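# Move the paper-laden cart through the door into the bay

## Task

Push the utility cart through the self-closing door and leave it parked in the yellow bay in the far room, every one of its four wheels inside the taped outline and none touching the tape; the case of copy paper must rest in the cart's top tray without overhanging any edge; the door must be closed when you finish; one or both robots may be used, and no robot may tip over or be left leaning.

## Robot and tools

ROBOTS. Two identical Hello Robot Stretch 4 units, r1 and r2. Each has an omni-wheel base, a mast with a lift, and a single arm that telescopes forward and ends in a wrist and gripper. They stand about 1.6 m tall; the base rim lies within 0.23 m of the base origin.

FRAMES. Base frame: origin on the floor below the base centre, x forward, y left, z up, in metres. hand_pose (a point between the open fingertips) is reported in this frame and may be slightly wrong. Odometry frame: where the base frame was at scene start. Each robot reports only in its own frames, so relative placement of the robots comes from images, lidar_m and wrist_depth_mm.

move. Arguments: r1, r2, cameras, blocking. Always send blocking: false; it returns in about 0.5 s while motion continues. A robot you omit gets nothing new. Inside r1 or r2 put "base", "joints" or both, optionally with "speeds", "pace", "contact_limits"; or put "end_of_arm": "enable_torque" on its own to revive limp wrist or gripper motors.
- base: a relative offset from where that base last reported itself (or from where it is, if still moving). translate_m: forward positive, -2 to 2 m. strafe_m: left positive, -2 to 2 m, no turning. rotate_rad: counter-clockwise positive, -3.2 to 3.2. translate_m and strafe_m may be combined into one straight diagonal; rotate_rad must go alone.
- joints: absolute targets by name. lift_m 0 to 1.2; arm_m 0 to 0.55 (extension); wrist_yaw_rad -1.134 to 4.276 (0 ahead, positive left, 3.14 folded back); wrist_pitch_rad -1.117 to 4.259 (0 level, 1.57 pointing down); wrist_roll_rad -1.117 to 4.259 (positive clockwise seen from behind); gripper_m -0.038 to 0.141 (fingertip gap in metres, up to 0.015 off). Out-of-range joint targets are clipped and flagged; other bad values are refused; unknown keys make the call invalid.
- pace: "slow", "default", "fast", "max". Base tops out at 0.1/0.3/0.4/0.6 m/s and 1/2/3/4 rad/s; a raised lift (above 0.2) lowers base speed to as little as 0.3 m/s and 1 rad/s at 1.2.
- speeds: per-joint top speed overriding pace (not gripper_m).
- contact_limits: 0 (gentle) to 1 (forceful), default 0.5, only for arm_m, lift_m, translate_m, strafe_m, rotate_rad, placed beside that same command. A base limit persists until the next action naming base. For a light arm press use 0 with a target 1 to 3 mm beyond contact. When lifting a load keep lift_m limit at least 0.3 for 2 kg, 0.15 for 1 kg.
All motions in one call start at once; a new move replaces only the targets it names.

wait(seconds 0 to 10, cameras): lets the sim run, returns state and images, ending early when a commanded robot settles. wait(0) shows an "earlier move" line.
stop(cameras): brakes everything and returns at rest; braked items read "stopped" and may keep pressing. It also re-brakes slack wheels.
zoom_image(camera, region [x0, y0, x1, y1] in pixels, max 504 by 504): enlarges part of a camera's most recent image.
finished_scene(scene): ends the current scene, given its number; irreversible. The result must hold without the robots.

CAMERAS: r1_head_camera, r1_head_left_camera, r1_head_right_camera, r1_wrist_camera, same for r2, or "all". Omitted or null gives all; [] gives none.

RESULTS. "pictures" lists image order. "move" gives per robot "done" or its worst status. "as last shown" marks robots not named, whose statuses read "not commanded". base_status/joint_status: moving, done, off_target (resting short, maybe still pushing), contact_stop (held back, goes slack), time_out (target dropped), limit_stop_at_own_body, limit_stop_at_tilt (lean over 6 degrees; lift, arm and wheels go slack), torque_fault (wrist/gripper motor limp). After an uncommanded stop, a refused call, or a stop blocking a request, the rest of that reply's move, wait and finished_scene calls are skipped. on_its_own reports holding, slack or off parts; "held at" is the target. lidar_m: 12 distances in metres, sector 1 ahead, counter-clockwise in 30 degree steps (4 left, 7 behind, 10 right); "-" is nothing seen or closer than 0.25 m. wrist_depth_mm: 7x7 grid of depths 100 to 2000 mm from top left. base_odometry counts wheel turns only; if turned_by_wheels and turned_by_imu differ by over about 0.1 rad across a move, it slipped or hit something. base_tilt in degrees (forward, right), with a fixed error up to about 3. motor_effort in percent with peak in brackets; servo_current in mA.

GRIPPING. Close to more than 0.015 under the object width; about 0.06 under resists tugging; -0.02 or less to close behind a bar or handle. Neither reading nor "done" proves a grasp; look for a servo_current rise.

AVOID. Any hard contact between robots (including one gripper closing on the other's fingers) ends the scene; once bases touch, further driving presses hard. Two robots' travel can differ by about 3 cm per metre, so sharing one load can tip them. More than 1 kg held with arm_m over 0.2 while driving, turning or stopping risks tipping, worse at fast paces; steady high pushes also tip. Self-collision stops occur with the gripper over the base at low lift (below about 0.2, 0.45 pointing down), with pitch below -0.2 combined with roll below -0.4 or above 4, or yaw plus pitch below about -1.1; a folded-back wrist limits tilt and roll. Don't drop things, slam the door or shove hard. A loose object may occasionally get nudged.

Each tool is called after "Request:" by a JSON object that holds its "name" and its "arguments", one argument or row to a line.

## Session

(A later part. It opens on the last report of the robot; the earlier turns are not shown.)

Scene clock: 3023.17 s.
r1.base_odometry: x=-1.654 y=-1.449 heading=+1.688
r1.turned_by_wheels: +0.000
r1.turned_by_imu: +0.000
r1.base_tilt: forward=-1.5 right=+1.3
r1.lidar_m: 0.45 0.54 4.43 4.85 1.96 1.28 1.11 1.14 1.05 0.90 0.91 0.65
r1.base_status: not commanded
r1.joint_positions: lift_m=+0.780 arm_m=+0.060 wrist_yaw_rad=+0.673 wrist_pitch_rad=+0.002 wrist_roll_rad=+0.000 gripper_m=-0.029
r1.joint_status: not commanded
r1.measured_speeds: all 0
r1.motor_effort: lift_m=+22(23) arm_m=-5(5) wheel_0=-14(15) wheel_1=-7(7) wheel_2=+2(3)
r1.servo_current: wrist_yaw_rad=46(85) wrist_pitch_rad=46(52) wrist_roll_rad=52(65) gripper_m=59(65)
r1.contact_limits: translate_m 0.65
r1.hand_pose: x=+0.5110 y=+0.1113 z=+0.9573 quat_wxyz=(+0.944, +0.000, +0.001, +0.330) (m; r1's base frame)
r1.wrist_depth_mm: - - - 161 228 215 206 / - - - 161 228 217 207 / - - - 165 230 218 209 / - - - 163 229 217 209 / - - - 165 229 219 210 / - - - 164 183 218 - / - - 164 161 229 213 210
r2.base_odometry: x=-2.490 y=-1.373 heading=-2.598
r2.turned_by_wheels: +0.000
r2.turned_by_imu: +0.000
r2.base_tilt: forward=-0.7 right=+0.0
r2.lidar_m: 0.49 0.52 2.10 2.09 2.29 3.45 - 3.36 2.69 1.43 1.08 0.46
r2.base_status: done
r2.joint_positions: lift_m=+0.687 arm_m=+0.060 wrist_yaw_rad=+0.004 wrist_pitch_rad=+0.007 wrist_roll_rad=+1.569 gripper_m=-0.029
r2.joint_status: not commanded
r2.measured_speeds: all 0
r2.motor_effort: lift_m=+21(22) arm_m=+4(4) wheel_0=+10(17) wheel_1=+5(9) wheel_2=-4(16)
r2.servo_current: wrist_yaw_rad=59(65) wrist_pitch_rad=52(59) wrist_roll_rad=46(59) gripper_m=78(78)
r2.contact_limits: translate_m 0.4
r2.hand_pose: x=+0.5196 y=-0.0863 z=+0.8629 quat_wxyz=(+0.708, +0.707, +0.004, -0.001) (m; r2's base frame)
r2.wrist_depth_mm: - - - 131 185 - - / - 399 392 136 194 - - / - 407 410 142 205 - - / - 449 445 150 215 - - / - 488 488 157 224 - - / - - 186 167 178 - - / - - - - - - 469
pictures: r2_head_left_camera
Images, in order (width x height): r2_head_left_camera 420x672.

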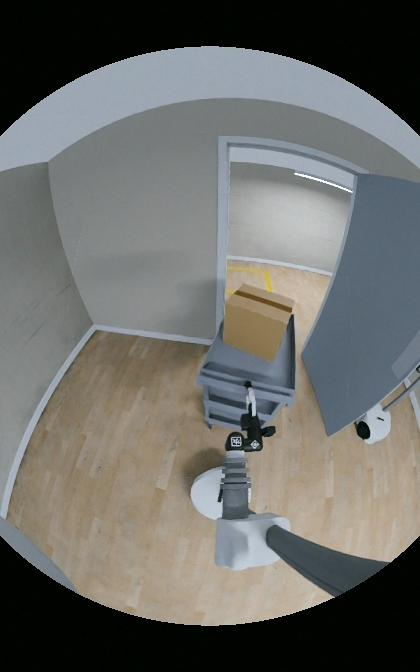

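Request:
{"name": "move", "arguments": {
  "r2": {"base":{"translate_m":0.03,"strafe_m":0.09},"pace":"slow","contact_limits":{"strafe_m":0.4}},
  "blocking": false,
  "cameras": []
}}

Request:
{"name": "wait", "arguments": {
  "seconds": 6,
  "cameras": ["r2_head_camera"]
}}

Scene clock: 3035.00 s.
move: r2 moving
r1: as last shown
r1.base_tilt: forward=-1.6 right=+1.3
r1.lidar_m: 0.44 0.52 4.41 4.83 2.01 1.28 1.13 1.15 1.04 0.91 0.92 0.62
r1.servo_current: wrist_yaw_rad=59(65) wrist_pitch_rad=39(46) wrist_roll_rad=52(72) gripper_m=59(65)
r1.contact_limits: translate_m 0.65
r1.wrist_depth_mm: - - - 160 227 215 207 / - - - 161 229 218 207 / - - - 165 231 217 208 / - - - 162 229 218 210 / - - - 165 230 219 209 / - - - 165 183 220 - / - - 164 161 229 213 210
r2.base_odometry: x=-2.488 y=-1.385 heading=-2.598
r2.turned_by_wheels: +0.000
r2.turned_by_imu: +0.000
r2.base_tilt: forward=-0.7 right=+0.1
r2.lidar_m: 0.47 0.58 2.06 2.07 2.26 3.43 - 3.43 2.71 1.43 1.05 0.45
r2.base_status: translate_m moving; strafe_m moving
r2.joint_positions: lift_m=+0.687 arm_m=+0.060 wrist_yaw_rad=+0.003 wrist_pitch_rad=+0.007 wrist_roll_rad=+1.569 gripper_m=-0.029
r2.joint_status: not commanded
r2.measured_speeds: translate_m=+0.016 strafe_m=+0.047 rotate_rad=+0.001 lift_m=+0.000 arm_m=+0.000 wrist_yaw_rad=-0.013 wrist_pitch_rad=+0.000 wrist_roll_rad=+0.000
r2.motor_effort: lift_m=+21(22) arm_m=+4(4) wheel_0=-4(10) wheel_1=+9(9) wheel_2=-8(10)
r2.servo_current: wrist_yaw_rad=59(72) wrist_pitch_rad=46(52) wrist_roll_rad=46(59) gripper_m=78(78)
r2.contact_limits: strafe_m 0.4
r2.hand_pose: x=+0.5195 y=-0.0867 z=+0.8629 quat_wxyz=(+0.708, +0.707, +0.003, -0.002) (m; r2's base frame)
r2.wrist_depth_mm: - - - 132 188 - - / - 410 402 139 196 741 - / - 410 410 145 206 - - / - 449 445 152 215 - - / - 480 488 158 224 - - / - - 186 167 178 - - / - - - - - - 477
pictures: none
No camera images: "cameras" was empty.

Scene clock: 3036.70 s.
earlier move: r2 done
r1.base_odometry: x=-1.654 y=-1.449 heading=+1.688
r1.turned_by_wheels: +0.000
r1.turned_by_imu: +0.000
r1.base_tilt: forward=-1.5 right=+1.3
r1.lidar_m: 0.44 0.51 4.42 4.86 1.97 1.28 1.11 1.14 1.03 0.91 0.93 0.64
r1.base_status: not commanded
r1.joint_positions: lift_m=+0.780 arm_m=+0.060 wrist_yaw_rad=+0.673 wrist_pitch_rad=+0.002 wrist_roll_rad=+0.000 gripper_m=-0.029
r1.joint_status: not commanded
r1.measured_speeds: all 0
r1.motor_effort: lift_m=+22(23) arm_m=-5(5) wheel_0=-14(15) wheel_1=-7(7) wheel_2=+2(3)
r1.servo_current: wrist_yaw_rad=72(85) wrist_pitch_rad=46(52) wrist_roll_rad=52(72) gripper_m=65(65)
r1.contact_limits: translate_m 0.65
r1.hand_pose: x=+0.5110 y=+0.1113 z=+0.9573 quat_wxyz=(+0.944, +0.000, +0.001, +0.330) (m; r1's base frame)
r1.wrist_depth_mm: - - - 161 227 215 206 / - - - 161 229 217 208 / - - - 165 229 216 208 / - - - 163 229 217 209 / - - - 165 230 218 211 / - - - 164 183 219 - / - - 164 160 229 213 211
r2.base_odometry: x=-2.469 y=-1.465 heading=-2.599
r2.turned_by_wheels: -0.001
r2.turned_by_imu: -0.001
r2.base_tilt: forward=-0.7 right=+0.1
r2.lidar_m: 0.49 1.64 2.01 1.99 2.17 3.30 - 3.48 2.81 1.49 1.14 0.43
r2.base_status: done
r2.joint_positions: lift_m=+0.687 arm_m=+0.060 wrist_yaw_rad=-0.006 wrist_pitch_rad=+0.007 wrist_roll_rad=+1.569 gripper_m=-0.029
r2.joint_status: not commanded
r2.measured_speeds: all 0
r2.motor_effort: lift_m=+21(22) arm_m=+4(4) wheel_0=-8(16) wheel_1=+2(9) wheel_2=-6(12)
r2.servo_current: wrist_yaw_rad=52(72) wrist_pitch_rad=52(52) wrist_roll_rad=39(59) gripper_m=78(78)
r2.contact_limits: strafe_m 0.4
r2.hand_pose: x=+0.5188 y=-0.0890 z=+0.8629 quat_wxyz=(+0.708, +0.707, +0.001, -0.005) (m; r2's base frame)
r2.wrist_depth_mm: - - 517 124 179 - - / - 377 379 129 188 - - / - 413 413 138 199 - - / - 466 455 145 213 - - / - 508 508 155 223 - - / - - 183 167 178 539 500 / - 137 - - - - 455
wait: 1.70 of 6 s (r2 has come to rest)
pictures: r2_head_camera
Images, in order (width x height): r2_head_camera 420x560.

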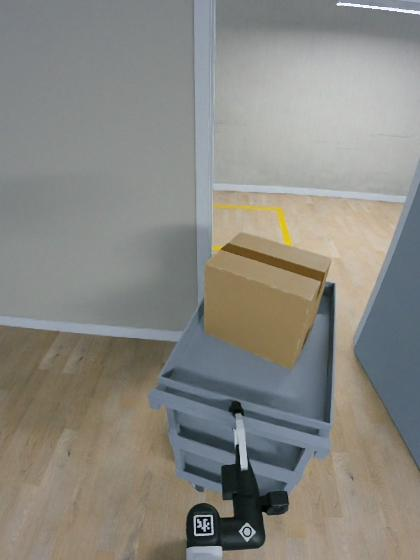

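Request:
{"name": "move", "arguments": {
  "r2": {"base":{"translate_m":0.2,"strafe_m":-0.045},"pace":"slow","contact_limits":{"translate_m":0.4}},
  "blocking": false,
  "cameras": []
}}

Request:
{"name": "wait", "arguments": {
  "seconds": 6,
  "cameras": ["r2_head_camera"]
}}

Scene clock: 3041.93 s.
move: r2 moving
r1: as last shown
r1.lidar_m: 0.44 0.51 4.42 4.85 1.98 1.27 1.11 1.15 1.02 0.91 0.91 0.64
r1.motor_effort: lift_m=+22(23) arm_m=-5(5) wheel_0=-14(15) wheel_1=-7(7) wheel_2=+2(2)
r1.servo_current: wrist_yaw_rad=52(72) wrist_pitch_rad=39(52) wrist_roll_rad=39(59) gripper_m=59(65)
r1.contact_limits: translate_m 0.65
r1.wrist_depth_mm: - - - 161 225 215 207 / - - - 161 229 217 208 / - - - 166 230 216 208 / - - - 163 230 217 209 / - - - 165 229 218 209 / - - - 164 183 220 - / - - 164 161 229 213 211
r2.base_odometry: x=-2.481 y=-1.469 heading=-2.599
r2.turned_by_wheels: +0.000
r2.turned_by_imu: +0.001
r2.base_tilt: forward=-0.7 right=+0.1
r2.lidar_m: 0.49 1.61 1.99 1.98 2.19 3.34 - 3.51 2.77 1.47 1.14 0.43
r2.base_status: translate_m moving; strafe_m moving
r2.joint_positions: lift_m=+0.687 arm_m=+0.060 wrist_yaw_rad=-0.004 wrist_pitch_rad=+0.007 wrist_roll_rad=+1.569 gripper_m=-0.029
r2.joint_status: not commanded
r2.measured_speeds: translate_m=+0.049 strafe_m=-0.010 rotate_rad=+0.002 lift_m=+0.000 arm_m=+0.000 wrist_yaw_rad=+0.030 wrist_pitch_rad=+0.000 wrist_roll_rad=+0.000
r2.motor_effort: lift_m=+21(22) arm_m=+4(4) wheel_0=+9(9) wheel_1=+6(6) wheel_2=-13(15)
r2.servo_current: wrist_yaw_rad=46(65) wrist_pitch_rad=52(52) wrist_roll_rad=46(52) gripper_m=72(78)
r2.contact_limits: translate_m 0.4
r2.hand_pose: x=+0.5190 y=-0.0884 z=+0.8629 quat_wxyz=(+0.708, +0.707, +0.001, -0.004) (m; r2's base frame)
r2.wrist_depth_mm: - - 484 120 176 - - / - 373 377 124 185 - - / - 410 413 134 196 - - / - 459 459 142 208 - - / - 504 508 152 220 - - / - - 183 165 179 544 492 / - - - - - - 455
pictures: none
No camera images: "cameras" was empty.

Scene clock: 3044.73 s.
earlier move: r2 done
r1.base_odometry: x=-1.654 y=-1.449 heading=+1.688
r1.turned_by_wheels: +0.000
r1.turned_by_imu: +0.000
r1.base_tilt: forward=-1.5 right=+1.3
r1.lidar_m: 0.42 0.54 4.40 4.85 1.97 1.28 1.13 1.12 1.02 0.91 0.91 0.66
r1.base_status: not commanded
r1.joint_positions: lift_m=+0.780 arm_m=+0.060 wrist_yaw_rad=+0.673 wrist_pitch_rad=+0.002 wrist_roll_rad=+0.000 gripper_m=-0.029
r1.joint_status: not commanded
r1.measured_speeds: all 0
r1.motor_effort: lift_m=+22(23) arm_m=-5(5) wheel_0=-15(15) wheel_1=-7(7) wheel_2=+2(3)
r1.servo_current: wrist_yaw_rad=72(91) wrist_pitch_rad=39(52) wrist_roll_rad=59(65) gripper_m=59(65)
r1.contact_limits: translate_m 0.65
r1.hand_pose: x=+0.5110 y=+0.1113 z=+0.9573 quat_wxyz=(+0.944, +0.000, +0.001, +0.330) (m; r1's base frame)
r1.wrist_depth_mm: - - - 161 226 215 206 / - - - 161 228 218 208 / - - - 165 229 218 208 / - - - 162 229 218 210 / - - - 165 229 218 210 / - - - 164 183 219 - / - - 164 161 229 214 210
r2.base_odometry: x=-2.664 y=-1.530 heading=-2.598
r2.turned_by_wheels: +0.001
r2.turned_by_imu: +0.003
r2.base_tilt: forward=-0.7 right=+0.0
r2.lidar_m: 0.49 0.56 2.01 2.00 2.19 3.32 - 3.45 2.75 1.05 1.04 0.45
r2.base_status: done
r2.joint_positions: lift_m=+0.687 arm_m=+0.060 wrist_yaw_rad=+0.004 wrist_pitch_rad=+0.007 wrist_roll_rad=+1.569 gripper_m=-0.029
r2.joint_status: not commanded
r2.measured_speeds: all 0
r2.motor_effort: lift_m=+21(22) arm_m=+4(4) wheel_0=+10(17) wheel_1=+6(9) wheel_2=-2(15)
r2.servo_current: wrist_yaw_rad=52(65) wrist_pitch_rad=52(52) wrist_roll_rad=46(65) gripper_m=72(78)
r2.contact_limits: translate_m 0.4
r2.hand_pose: x=+0.5196 y=-0.0862 z=+0.8629 quat_wxyz=(+0.708, +0.707, +0.004, -0.001) (m; r2's base frame)
r2.wrist_depth_mm: - - - 125 179 - - / - 379 382 129 189 - - / - 413 410 137 199 - - / - 459 455 146 213 - - / - 504 500 154 221 - - / - - 185 166 179 - 508 / - - - - - - 449
wait: 2.80 of 6 s (r2 has come to rest)
pictures: r2_head_camera
Images, in order (width x height): r2_head_camera 420x560.

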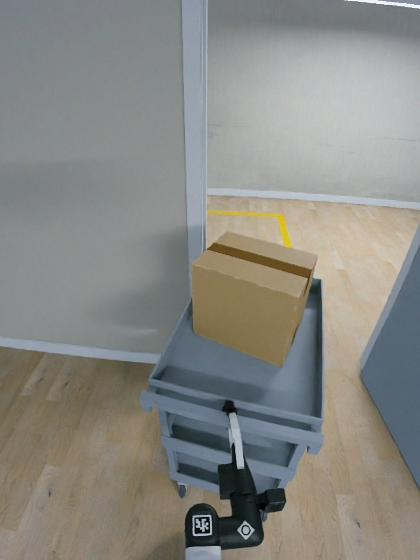

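Request:
{"name": "zoom_image", "arguments": {
  "camera": "r2_head_camera",
  "region": [140, 200, 280, 400]
}}

Scaled by 2.520 from the camera's 420x560 image, which has a finer 1200x1600 frame.

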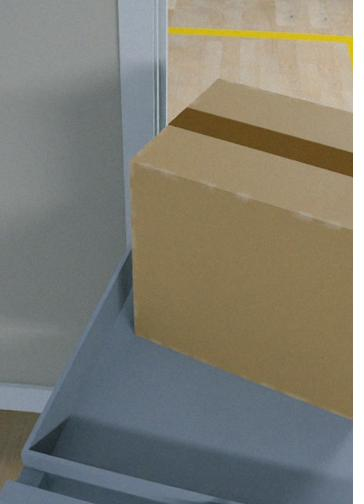

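Request:
{"name": "move", "arguments": {
  "r2": {"base":{"translate_m":0.0,"strafe_m":0.06},"pace":"slow","contact_limits":{"strafe_m":0.4}},
  "blocking": false,
  "cameras": []
}}

Request:
{"name": "wait", "arguments": {
  "seconds": 6,
  "cameras": ["r2_head_camera"]
}}

Request:
{"name": "zoom_image", "arguments": {
  "camera": "r2_head_camera",
  "region": [140, 200, 280, 400]
}}

Scene clock: 3063.93 s.
move: r2 moving
r1: as last shown
r1.lidar_m: 0.45 0.54 4.43 4.85 2.01 1.27 1.12 1.14 1.03 0.91 0.91 0.64
r1.motor_effort: lift_m=+22(23) arm_m=-4(5) wheel_0=-14(15) wheel_1=-7(7) wheel_2=+2(3)
r1.servo_current: wrist_yaw_rad=46(65) wrist_pitch_rad=46(46) wrist_roll_rad=52(52) gripper_m=59(65)
r1.contact_limits: translate_m 0.65
r1.wrist_depth_mm: - - - 161 228 215 206 / - - - 161 229 218 207 / - - - 166 229 217 208 / - - - 163 229 219 209 / - - - 164 230 219 210 / - - - 164 183 218 - / - - 164 161 229 213 211
r2.base_odometry: x=-2.656 y=-1.542 heading=-2.598
r2.turned_by_wheels: +0.000
r2.turned_by_imu: +0.000
r2.base_tilt: forward=-0.6 right=+0.1
r2.lidar_m: 0.48 1.40 2.00 1.99 2.16 3.29 - 3.48 2.79 1.07 1.09 0.45
r2.base_status: translate_m moving; strafe_m moving
r2.joint_positions: lift_m=+0.687 arm_m=+0.060 wrist_yaw_rad=+0.003 wrist_pitch_rad=+0.007 wrist_roll_rad=+1.569 gripper_m=-0.029
r2.joint_status: not commanded
r2.measured_speeds: translate_m=+0.000 strafe_m=+0.055 rotate_rad=-0.001 lift_m=+0.000 arm_m=+0.000 wrist_yaw_rad=-0.009 wrist_pitch_rad=+0.000 wrist_roll_rad=+0.000
r2.motor_effort: lift_m=+21(21) arm_m=+4(4) wheel_0=-5(8) wheel_1=+8(11) wheel_2=+1(3)
r2.servo_current: wrist_yaw_rad=46(59) wrist_pitch_rad=46(52) wrist_roll_rad=52(59) gripper_m=78(85)
r2.contact_limits: strafe_m 0.4
r2.hand_pose: x=+0.5195 y=-0.0866 z=+0.8629 quat_wxyz=(+0.708, +0.707, +0.003, -0.002) (m; r2's base frame)
r2.wrist_depth_mm: - - - - 182 - - / - 384 389 132 192 - - / - 413 410 140 204 - - / - 466 449 149 215 - - / - 496 504 156 225 - - / - - 185 168 179 - - / - 137 - - - - 469
pictures: none
No camera images: "cameras" was empty.

Scene clock: 3065.17 s.
earlier move: r2 done
r1.base_odometry: x=-1.654 y=-1.449 heading=+1.688
r1.turned_by_wheels: +0.000
r1.turned_by_imu: +0.000
r1.base_tilt: forward=-1.5 right=+1.3
r1.lidar_m: 0.44 0.53 4.42 4.86 1.98 1.25 1.13 1.13 1.02 0.89 0.92 0.62
r1.base_status: not commanded
r1.joint_positions: lift_m=+0.780 arm_m=+0.060 wrist_yaw_rad=+0.673 wrist_pitch_rad=+0.002 wrist_roll_rad=+0.000 gripper_m=-0.029
r1.joint_status: not commanded
r1.measured_speeds: all 0
r1.motor_effort: lift_m=+22(23) arm_m=-4(5) wheel_0=-14(15) wheel_1=-7(7) wheel_2=+2(3)
r1.servo_current: wrist_yaw_rad=46(72) wrist_pitch_rad=39(46) wrist_roll_rad=52(65) gripper_m=59(65)
r1.contact_limits: translate_m 0.65
r1.hand_pose: x=+0.5110 y=+0.1113 z=+0.9573 quat_wxyz=(+0.944, +0.000, +0.001, +0.330) (m; r1's base frame)
r1.wrist_depth_mm: - - - 160 227 215 206 / - - - 160 229 217 208 / - - - 165 229 217 208 / - - - 163 229 218 209 / - - - 165 229 219 209 / - - - 164 183 220 - / - - 164 161 229 213 211
r2.base_odometry: x=-2.633 y=-1.581 heading=-2.598
r2.turned_by_wheels: +0.000
r2.turned_by_imu: +0.000
r2.base_tilt: forward=-0.7 right=+0.1
r2.lidar_m: 0.51 1.44 1.97 1.95 2.14 3.24 - 3.56 2.85 1.09 1.15 0.44
r2.base_status: done
r2.joint_positions: lift_m=+0.687 arm_m=+0.060 wrist_yaw_rad=-0.006 wrist_pitch_rad=+0.007 wrist_roll_rad=+1.569 gripper_m=-0.029
r2.joint_status: not commanded
r2.measured_speeds: all 0
r2.motor_effort: lift_m=+21(22) arm_m=+4(4) wheel_0=-8(14) wheel_1=+4(11) wheel_2=+1(3)
r2.servo_current: wrist_yaw_rad=46(59) wrist_pitch_rad=46(59) wrist_roll_rad=46(59) gripper_m=78(85)
r2.contact_limits: strafe_m 0.4
r2.hand_pose: x=+0.5187 y=-0.0891 z=+0.8629 quat_wxyz=(+0.708, +0.707, +0.000, -0.005) (m; r2's base frame)
r2.wrist_depth_mm: - - 496 123 178 - - / - 375 377 127 186 - - / - 415 413 136 198 - - / - 466 455 144 211 - - / - 508 512 155 222 - - / - - 183 167 178 - 492 / - 137 - - - - 455
wait: 1.23 of 6 s (r2 has come to rest)
pictures: r2_head_camera
Images, in order (width x height): r2_head_camera 420x560.

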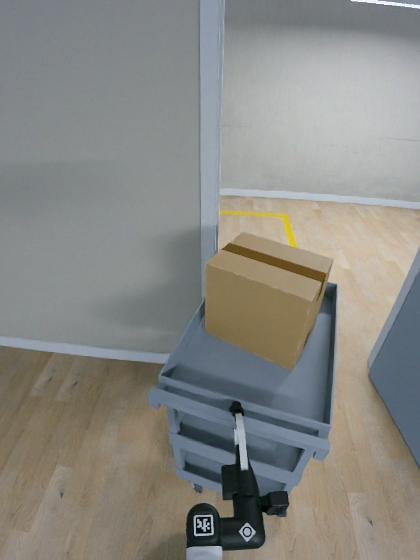

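Scaled by 2.520 from the camera's 420x560 image, which has a finer 1200x1600 frame.

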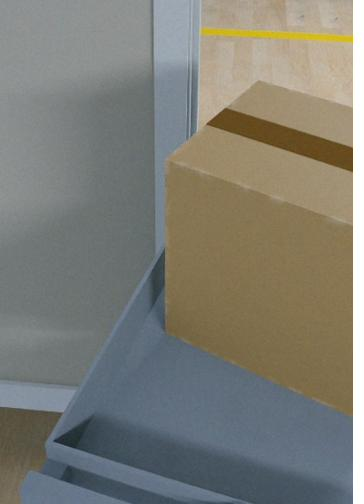

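Request:
{"name": "move", "arguments": {
  "r2": {"base":{"translate_m":0.15,"strafe_m":-0.025},"pace":"slow","contact_limits":{"translate_m":0.35}},
  "blocking": false,
  "cameras": []
}}

Request:
{"name": "wait", "arguments": {
  "seconds": 6,
  "cameras": ["r2_head_camera"]
}}

Request:
{"name": "zoom_image", "arguments": {
  "camera": "r2_head_camera",
  "region": [140, 200, 280, 400]
}}

Scene clock: 3071.83 s.
move: r2 moving
r1: as last shown
r1.lidar_m: 0.45 0.52 4.41 4.84 1.99 1.25 1.14 1.14 1.00 0.92 0.88 0.63
r1.motor_effort: lift_m=+22(23) arm_m=-5(5) wheel_0=-15(15) wheel_1=-7(7) wheel_2=+2(2)
r1.servo_current: wrist_yaw_rad=52(72) wrist_pitch_rad=39(52) wrist_roll_rad=52(59) gripper_m=59(65)
r1.contact_limits: translate_m 0.65
r1.wrist_depth_mm: - - - 161 227 215 206 / - - - 161 229 218 208 / - - - 165 229 218 208 / - - - 163 229 218 209 / - - - 165 231 218 209 / - - - 164 183 219 - / - - 164 161 229 214 210
r2.base_odometry: x=-2.644 y=-1.586 heading=-2.598
r2.turned_by_wheels: +0.000
r2.turned_by_imu: +0.001
r2.base_tilt: forward=-0.7 right=+0.0
r2.lidar_m: 0.48 1.42 1.98 1.95 2.11 3.24 - 3.53 2.84 1.09 1.12 0.45
r2.base_status: translate_m moving; strafe_m moving
r2.joint_positions: lift_m=+0.687 arm_m=+0.060 wrist_yaw_rad=-0.005 wrist_pitch_rad=+0.007 wrist_roll_rad=+1.569 gripper_m=-0.029
r2.joint_status: not commanded
r2.measured_speeds: translate_m=+0.049 strafe_m=-0.008 rotate_rad=+0.003 lift_m=+0.000 arm_m=+0.000 wrist_yaw_rad=+0.033 wrist_pitch_rad=+0.000 wrist_roll_rad=+0.000
r2.motor_effort: lift_m=+21(22) arm_m=+4(4) wheel_0=+6(8) wheel_1=+7(8) wheel_2=-13(15)
r2.servo_current: wrist_yaw_rad=52(59) wrist_pitch_rad=46(52) wrist_roll_rad=46(59) gripper_m=78(78)
r2.contact_limits: translate_m 0.35
r2.hand_pose: x=+0.5189 y=-0.0887 z=+0.8629 quat_wxyz=(+0.708, +0.707, +0.001, -0.004) (m; r2's base frame)
r2.wrist_depth_mm: - 539 462 118 175 - - / - 373 373 125 183 - - / - 407 413 133 195 - - / - 462 459 141 208 - - / - 512 512 151 220 - - / - - 184 165 177 - 488 / - - - - - - 452
pictures: none
No camera images: "cameras" was empty.

Scene clock: 3074.13 s.
earlier move: r2 done
r1.base_odometry: x=-1.654 y=-1.449 heading=+1.688
r1.turned_by_wheels: +0.000
r1.turned_by_imu: +0.000
r1.base_tilt: forward=-1.6 right=+1.3
r1.lidar_m: 0.46 0.53 4.43 4.85 1.99 1.28 1.13 1.14 1.02 0.91 0.92 0.66
r1.base_status: not commanded
r1.joint_positions: lift_m=+0.780 arm_m=+0.060 wrist_yaw_rad=+0.673 wrist_pitch_rad=+0.002 wrist_roll_rad=+0.000 gripper_m=-0.029
r1.joint_status: not commanded
r1.measured_speeds: all 0
r1.motor_effort: lift_m=+22(23) arm_m=-4(5) wheel_0=-14(15) wheel_1=-7(7) wheel_2=+2(3)
r1.servo_current: wrist_yaw_rad=46(91) wrist_pitch_rad=39(52) wrist_roll_rad=46(59) gripper_m=59(65)
r1.contact_limits: translate_m 0.65
r1.hand_pose: x=+0.5110 y=+0.1113 z=+0.9573 quat_wxyz=(+0.944, +0.000, +0.001, +0.330) (m; r1's base frame)
r1.wrist_depth_mm: - - - 161 227 215 206 / - - - 161 229 218 207 / - - - 166 229 217 208 / - - - 162 229 217 208 / - - - 165 229 219 211 / - - - 164 184 219 - / - - 164 161 229 214 210
r2.base_odometry: x=-2.774 y=-1.637 heading=-2.597
r2.turned_by_wheels: +0.001
r2.turned_by_imu: +0.002
r2.base_tilt: forward=-0.7 right=+0.1
r2.lidar_m: 0.48 0.57 1.92 1.95 2.14 3.26 - 3.53 2.84 1.06 1.09 0.45
r2.base_status: done
r2.joint_positions: lift_m=+0.687 arm_m=+0.060 wrist_yaw_rad=+0.004 wrist_pitch_rad=+0.007 wrist_roll_rad=+1.569 gripper_m=-0.029
r2.joint_status: not commanded
r2.measured_speeds: all 0
r2.motor_effort: lift_m=+21(22) arm_m=+4(4) wheel_0=+11(15) wheel_1=+7(9) wheel_2=-4(15)
r2.servo_current: wrist_yaw_rad=46(65) wrist_pitch_rad=46(52) wrist_roll_rad=39(59) gripper_m=78(85)
r2.contact_limits: translate_m 0.35
r2.hand_pose: x=+0.5196 y=-0.0863 z=+0.8629 quat_wxyz=(+0.708, +0.707, +0.004, -0.001) (m; r2's base frame)
r2.wrist_depth_mm: - - 477 118 173 - - / - 370 375 124 182 - - / - 410 410 132 194 - - / - 466 459 141 208 - - / - 512 512 151 222 - - / - - 183 165 179 - 496 / - - - - - - -
wait: 2.30 of 6 s (r2 has come to rest)
pictures: r2_head_camera
Images, in order (width x height): r2_head_camera 420x560.

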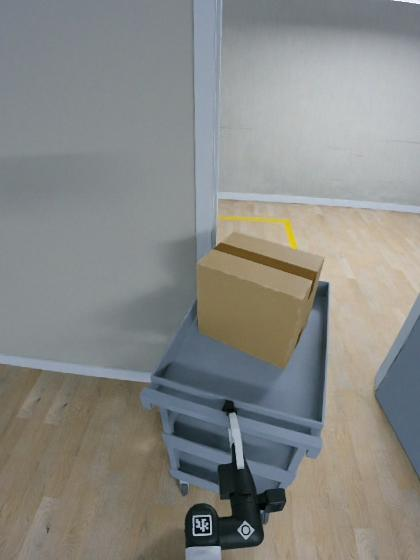

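Scaled by 2.520 from the camera's 420x560 image, which has a finer 1200x1600 frame.

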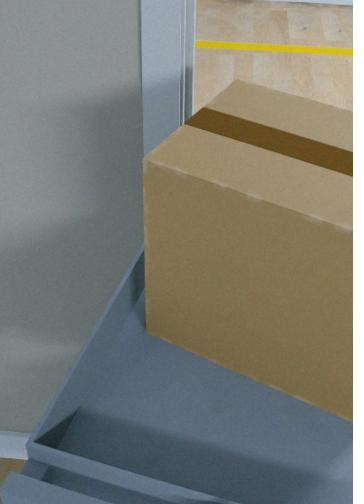

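Request:
{"name": "move", "arguments": {
  "r2": {"base":{"translate_m":-0.644,"strafe_m":-0.348},"pace":"slow","contact_limits":{"translate_m":0.4}},
  "blocking": false,
  "cameras": []
}}

Request:
{"name": "wait", "arguments": {
  "seconds": 9,
  "cameras": ["r2_head_camera"]
}}

Scene clock: 3094.10 s.
move: r2 moving
r1: as last shown
r1.base_tilt: forward=-1.5 right=+1.3
r1.lidar_m: 0.45 0.50 4.42 4.86 1.97 1.25 1.12 1.15 1.03 0.91 0.92 0.66
r1.motor_effort: lift_m=+22(23) arm_m=-4(5) wheel_0=-15(15) wheel_1=-7(7) wheel_2=+2(2)
r1.servo_current: wrist_yaw_rad=52(65) wrist_pitch_rad=46(46) wrist_roll_rad=39(65) gripper_m=59(59)
r1.contact_limits: translate_m 0.65
r1.wrist_depth_mm: - - - 161 226 215 206 / - - - 161 229 217 208 / - - - 166 229 217 209 / - - - 163 229 218 209 / - - - 165 229 218 210 / - - - 164 183 219 - / - - 164 160 229 213 211
r2.base_odometry: x=-2.767 y=-1.625 heading=-2.597
r2.turned_by_wheels: +0.000
r2.turned_by_imu: +0.001
r2.base_tilt: forward=-0.6 right=+0.1
r2.lidar_m: 0.48 1.27 1.93 1.95 2.13 3.26 - 3.51 2.82 1.07 1.11 0.44
r2.base_status: translate_m moving; strafe_m moving
r2.joint_positions: lift_m=+0.687 arm_m=+0.060 wrist_yaw_rad=+0.005 wrist_pitch_rad=+0.007 wrist_roll_rad=+1.569 gripper_m=-0.029
r2.joint_status: not commanded
r2.measured_speeds: translate_m=-0.049 strafe_m=-0.027 rotate_rad=+0.000 lift_m=+0.000 arm_m=+0.000 wrist_yaw_rad=+0.000 wrist_pitch_rad=+0.000 wrist_roll_rad=+0.000
r2.motor_effort: lift_m=+21(21) arm_m=+4(4) wheel_0=-2(11) wheel_1=-7(8) wheel_2=+14(15)
r2.servo_current: wrist_yaw_rad=39(59) wrist_pitch_rad=52(52) wrist_roll_rad=26(59) gripper_m=72(78)
r2.contact_limits: translate_m 0.4
r2.hand_pose: x=+0.5197 y=-0.0859 z=+0.8629 quat_wxyz=(+0.708, +0.707, +0.004, -0.001) (m; r2's base frame)
r2.wrist_depth_mm: - - 521 122 178 - - / - 377 373 126 186 - - / - 410 413 135 196 - - / - 462 459 144 211 - - / - 504 512 154 222 - - / - - 183 167 177 - 500 / - - - - - - 449
pictures: none
No camera images: "cameras" was empty.

Scene clock: 3102.10 s.
earlier move: r2 done
r1.base_odometry: x=-1.654 y=-1.449 heading=+1.688
r1.turned_by_wheels: +0.000
r1.turned_by_imu: -0.001
r1.base_tilt: forward=-1.6 right=+1.2
r1.lidar_m: 0.43 0.52 1.26 4.86 1.97 1.26 1.12 1.14 1.03 0.90 0.92 0.61
r1.base_status: not commanded
r1.joint_positions: lift_m=+0.780 arm_m=+0.060 wrist_yaw_rad=+0.673 wrist_pitch_rad=+0.002 wrist_roll_rad=+0.000 gripper_m=-0.029
r1.joint_status: not commanded
r1.measured_speeds: all 0
r1.motor_effort: lift_m=+22(23) arm_m=-5(5) wheel_0=-14(15) wheel_1=-7(8) wheel_2=+2(3)
r1.servo_current: wrist_yaw_rad=52(85) wrist_pitch_rad=52(52) wrist_roll_rad=46(65) gripper_m=65(65)
r1.contact_limits: translate_m 0.65
r1.hand_pose: x=+0.5110 y=+0.1113 z=+0.9573 quat_wxyz=(+0.944, +0.000, +0.001, +0.330) (m; r1's base frame)
r1.wrist_depth_mm: - - 257 161 227 215 207 / - - - 161 229 218 207 / - - - 166 230 217 208 / - 1138 1118 163 229 218 208 / - - - 165 231 219 210 / - - - 165 183 219 - / - - 164 161 229 214 211
r2.base_odometry: x=-2.403 y=-1.006 heading=-2.598
r2.turned_by_wheels: -0.001
r2.turned_by_imu: -0.001
r2.base_tilt: forward=-0.6 right=+0.1
r2.lidar_m: 0.40 0.43 2.41 2.40 2.60 3.95 4.13 3.01 2.38 2.36 1.00 0.50
r2.base_status: done
r2.joint_positions: lift_m=+0.687 arm_m=+0.060 wrist_yaw_rad=+0.001 wrist_pitch_rad=+0.007 wrist_roll_rad=+1.569 gripper_m=-0.029
r2.joint_status: not commanded
r2.measured_speeds: all 0
r2.motor_effort: lift_m=+21(22) arm_m=+4(4) wheel_0=-7(13) wheel_1=-6(10) wheel_2=+7(16)
r2.servo_current: wrist_yaw_rad=52(59) wrist_pitch_rad=46(59) wrist_roll_rad=39(59) gripper_m=72(85)
r2.contact_limits: translate_m 0.4
r2.hand_pose: x=+0.5193 y=-0.0872 z=+0.8629 quat_wxyz=(+0.708, +0.707, +0.003, -0.002) (m; r2's base frame)
r2.wrist_depth_mm: - - - 206 273 282 286 / - - - 258 264 1661 1160 / - - - 190 252 1661 - / - - 445 183 244 809 - / - 439 445 178 236 820 - / - 439 186 171 178 - - / - 138 442 - 222 - -
wait: 8.00 of 9 s (r2 has come to rest)
pictures: r2_head_camera
Images, in order (width x height): r2_head_camera 420x560.

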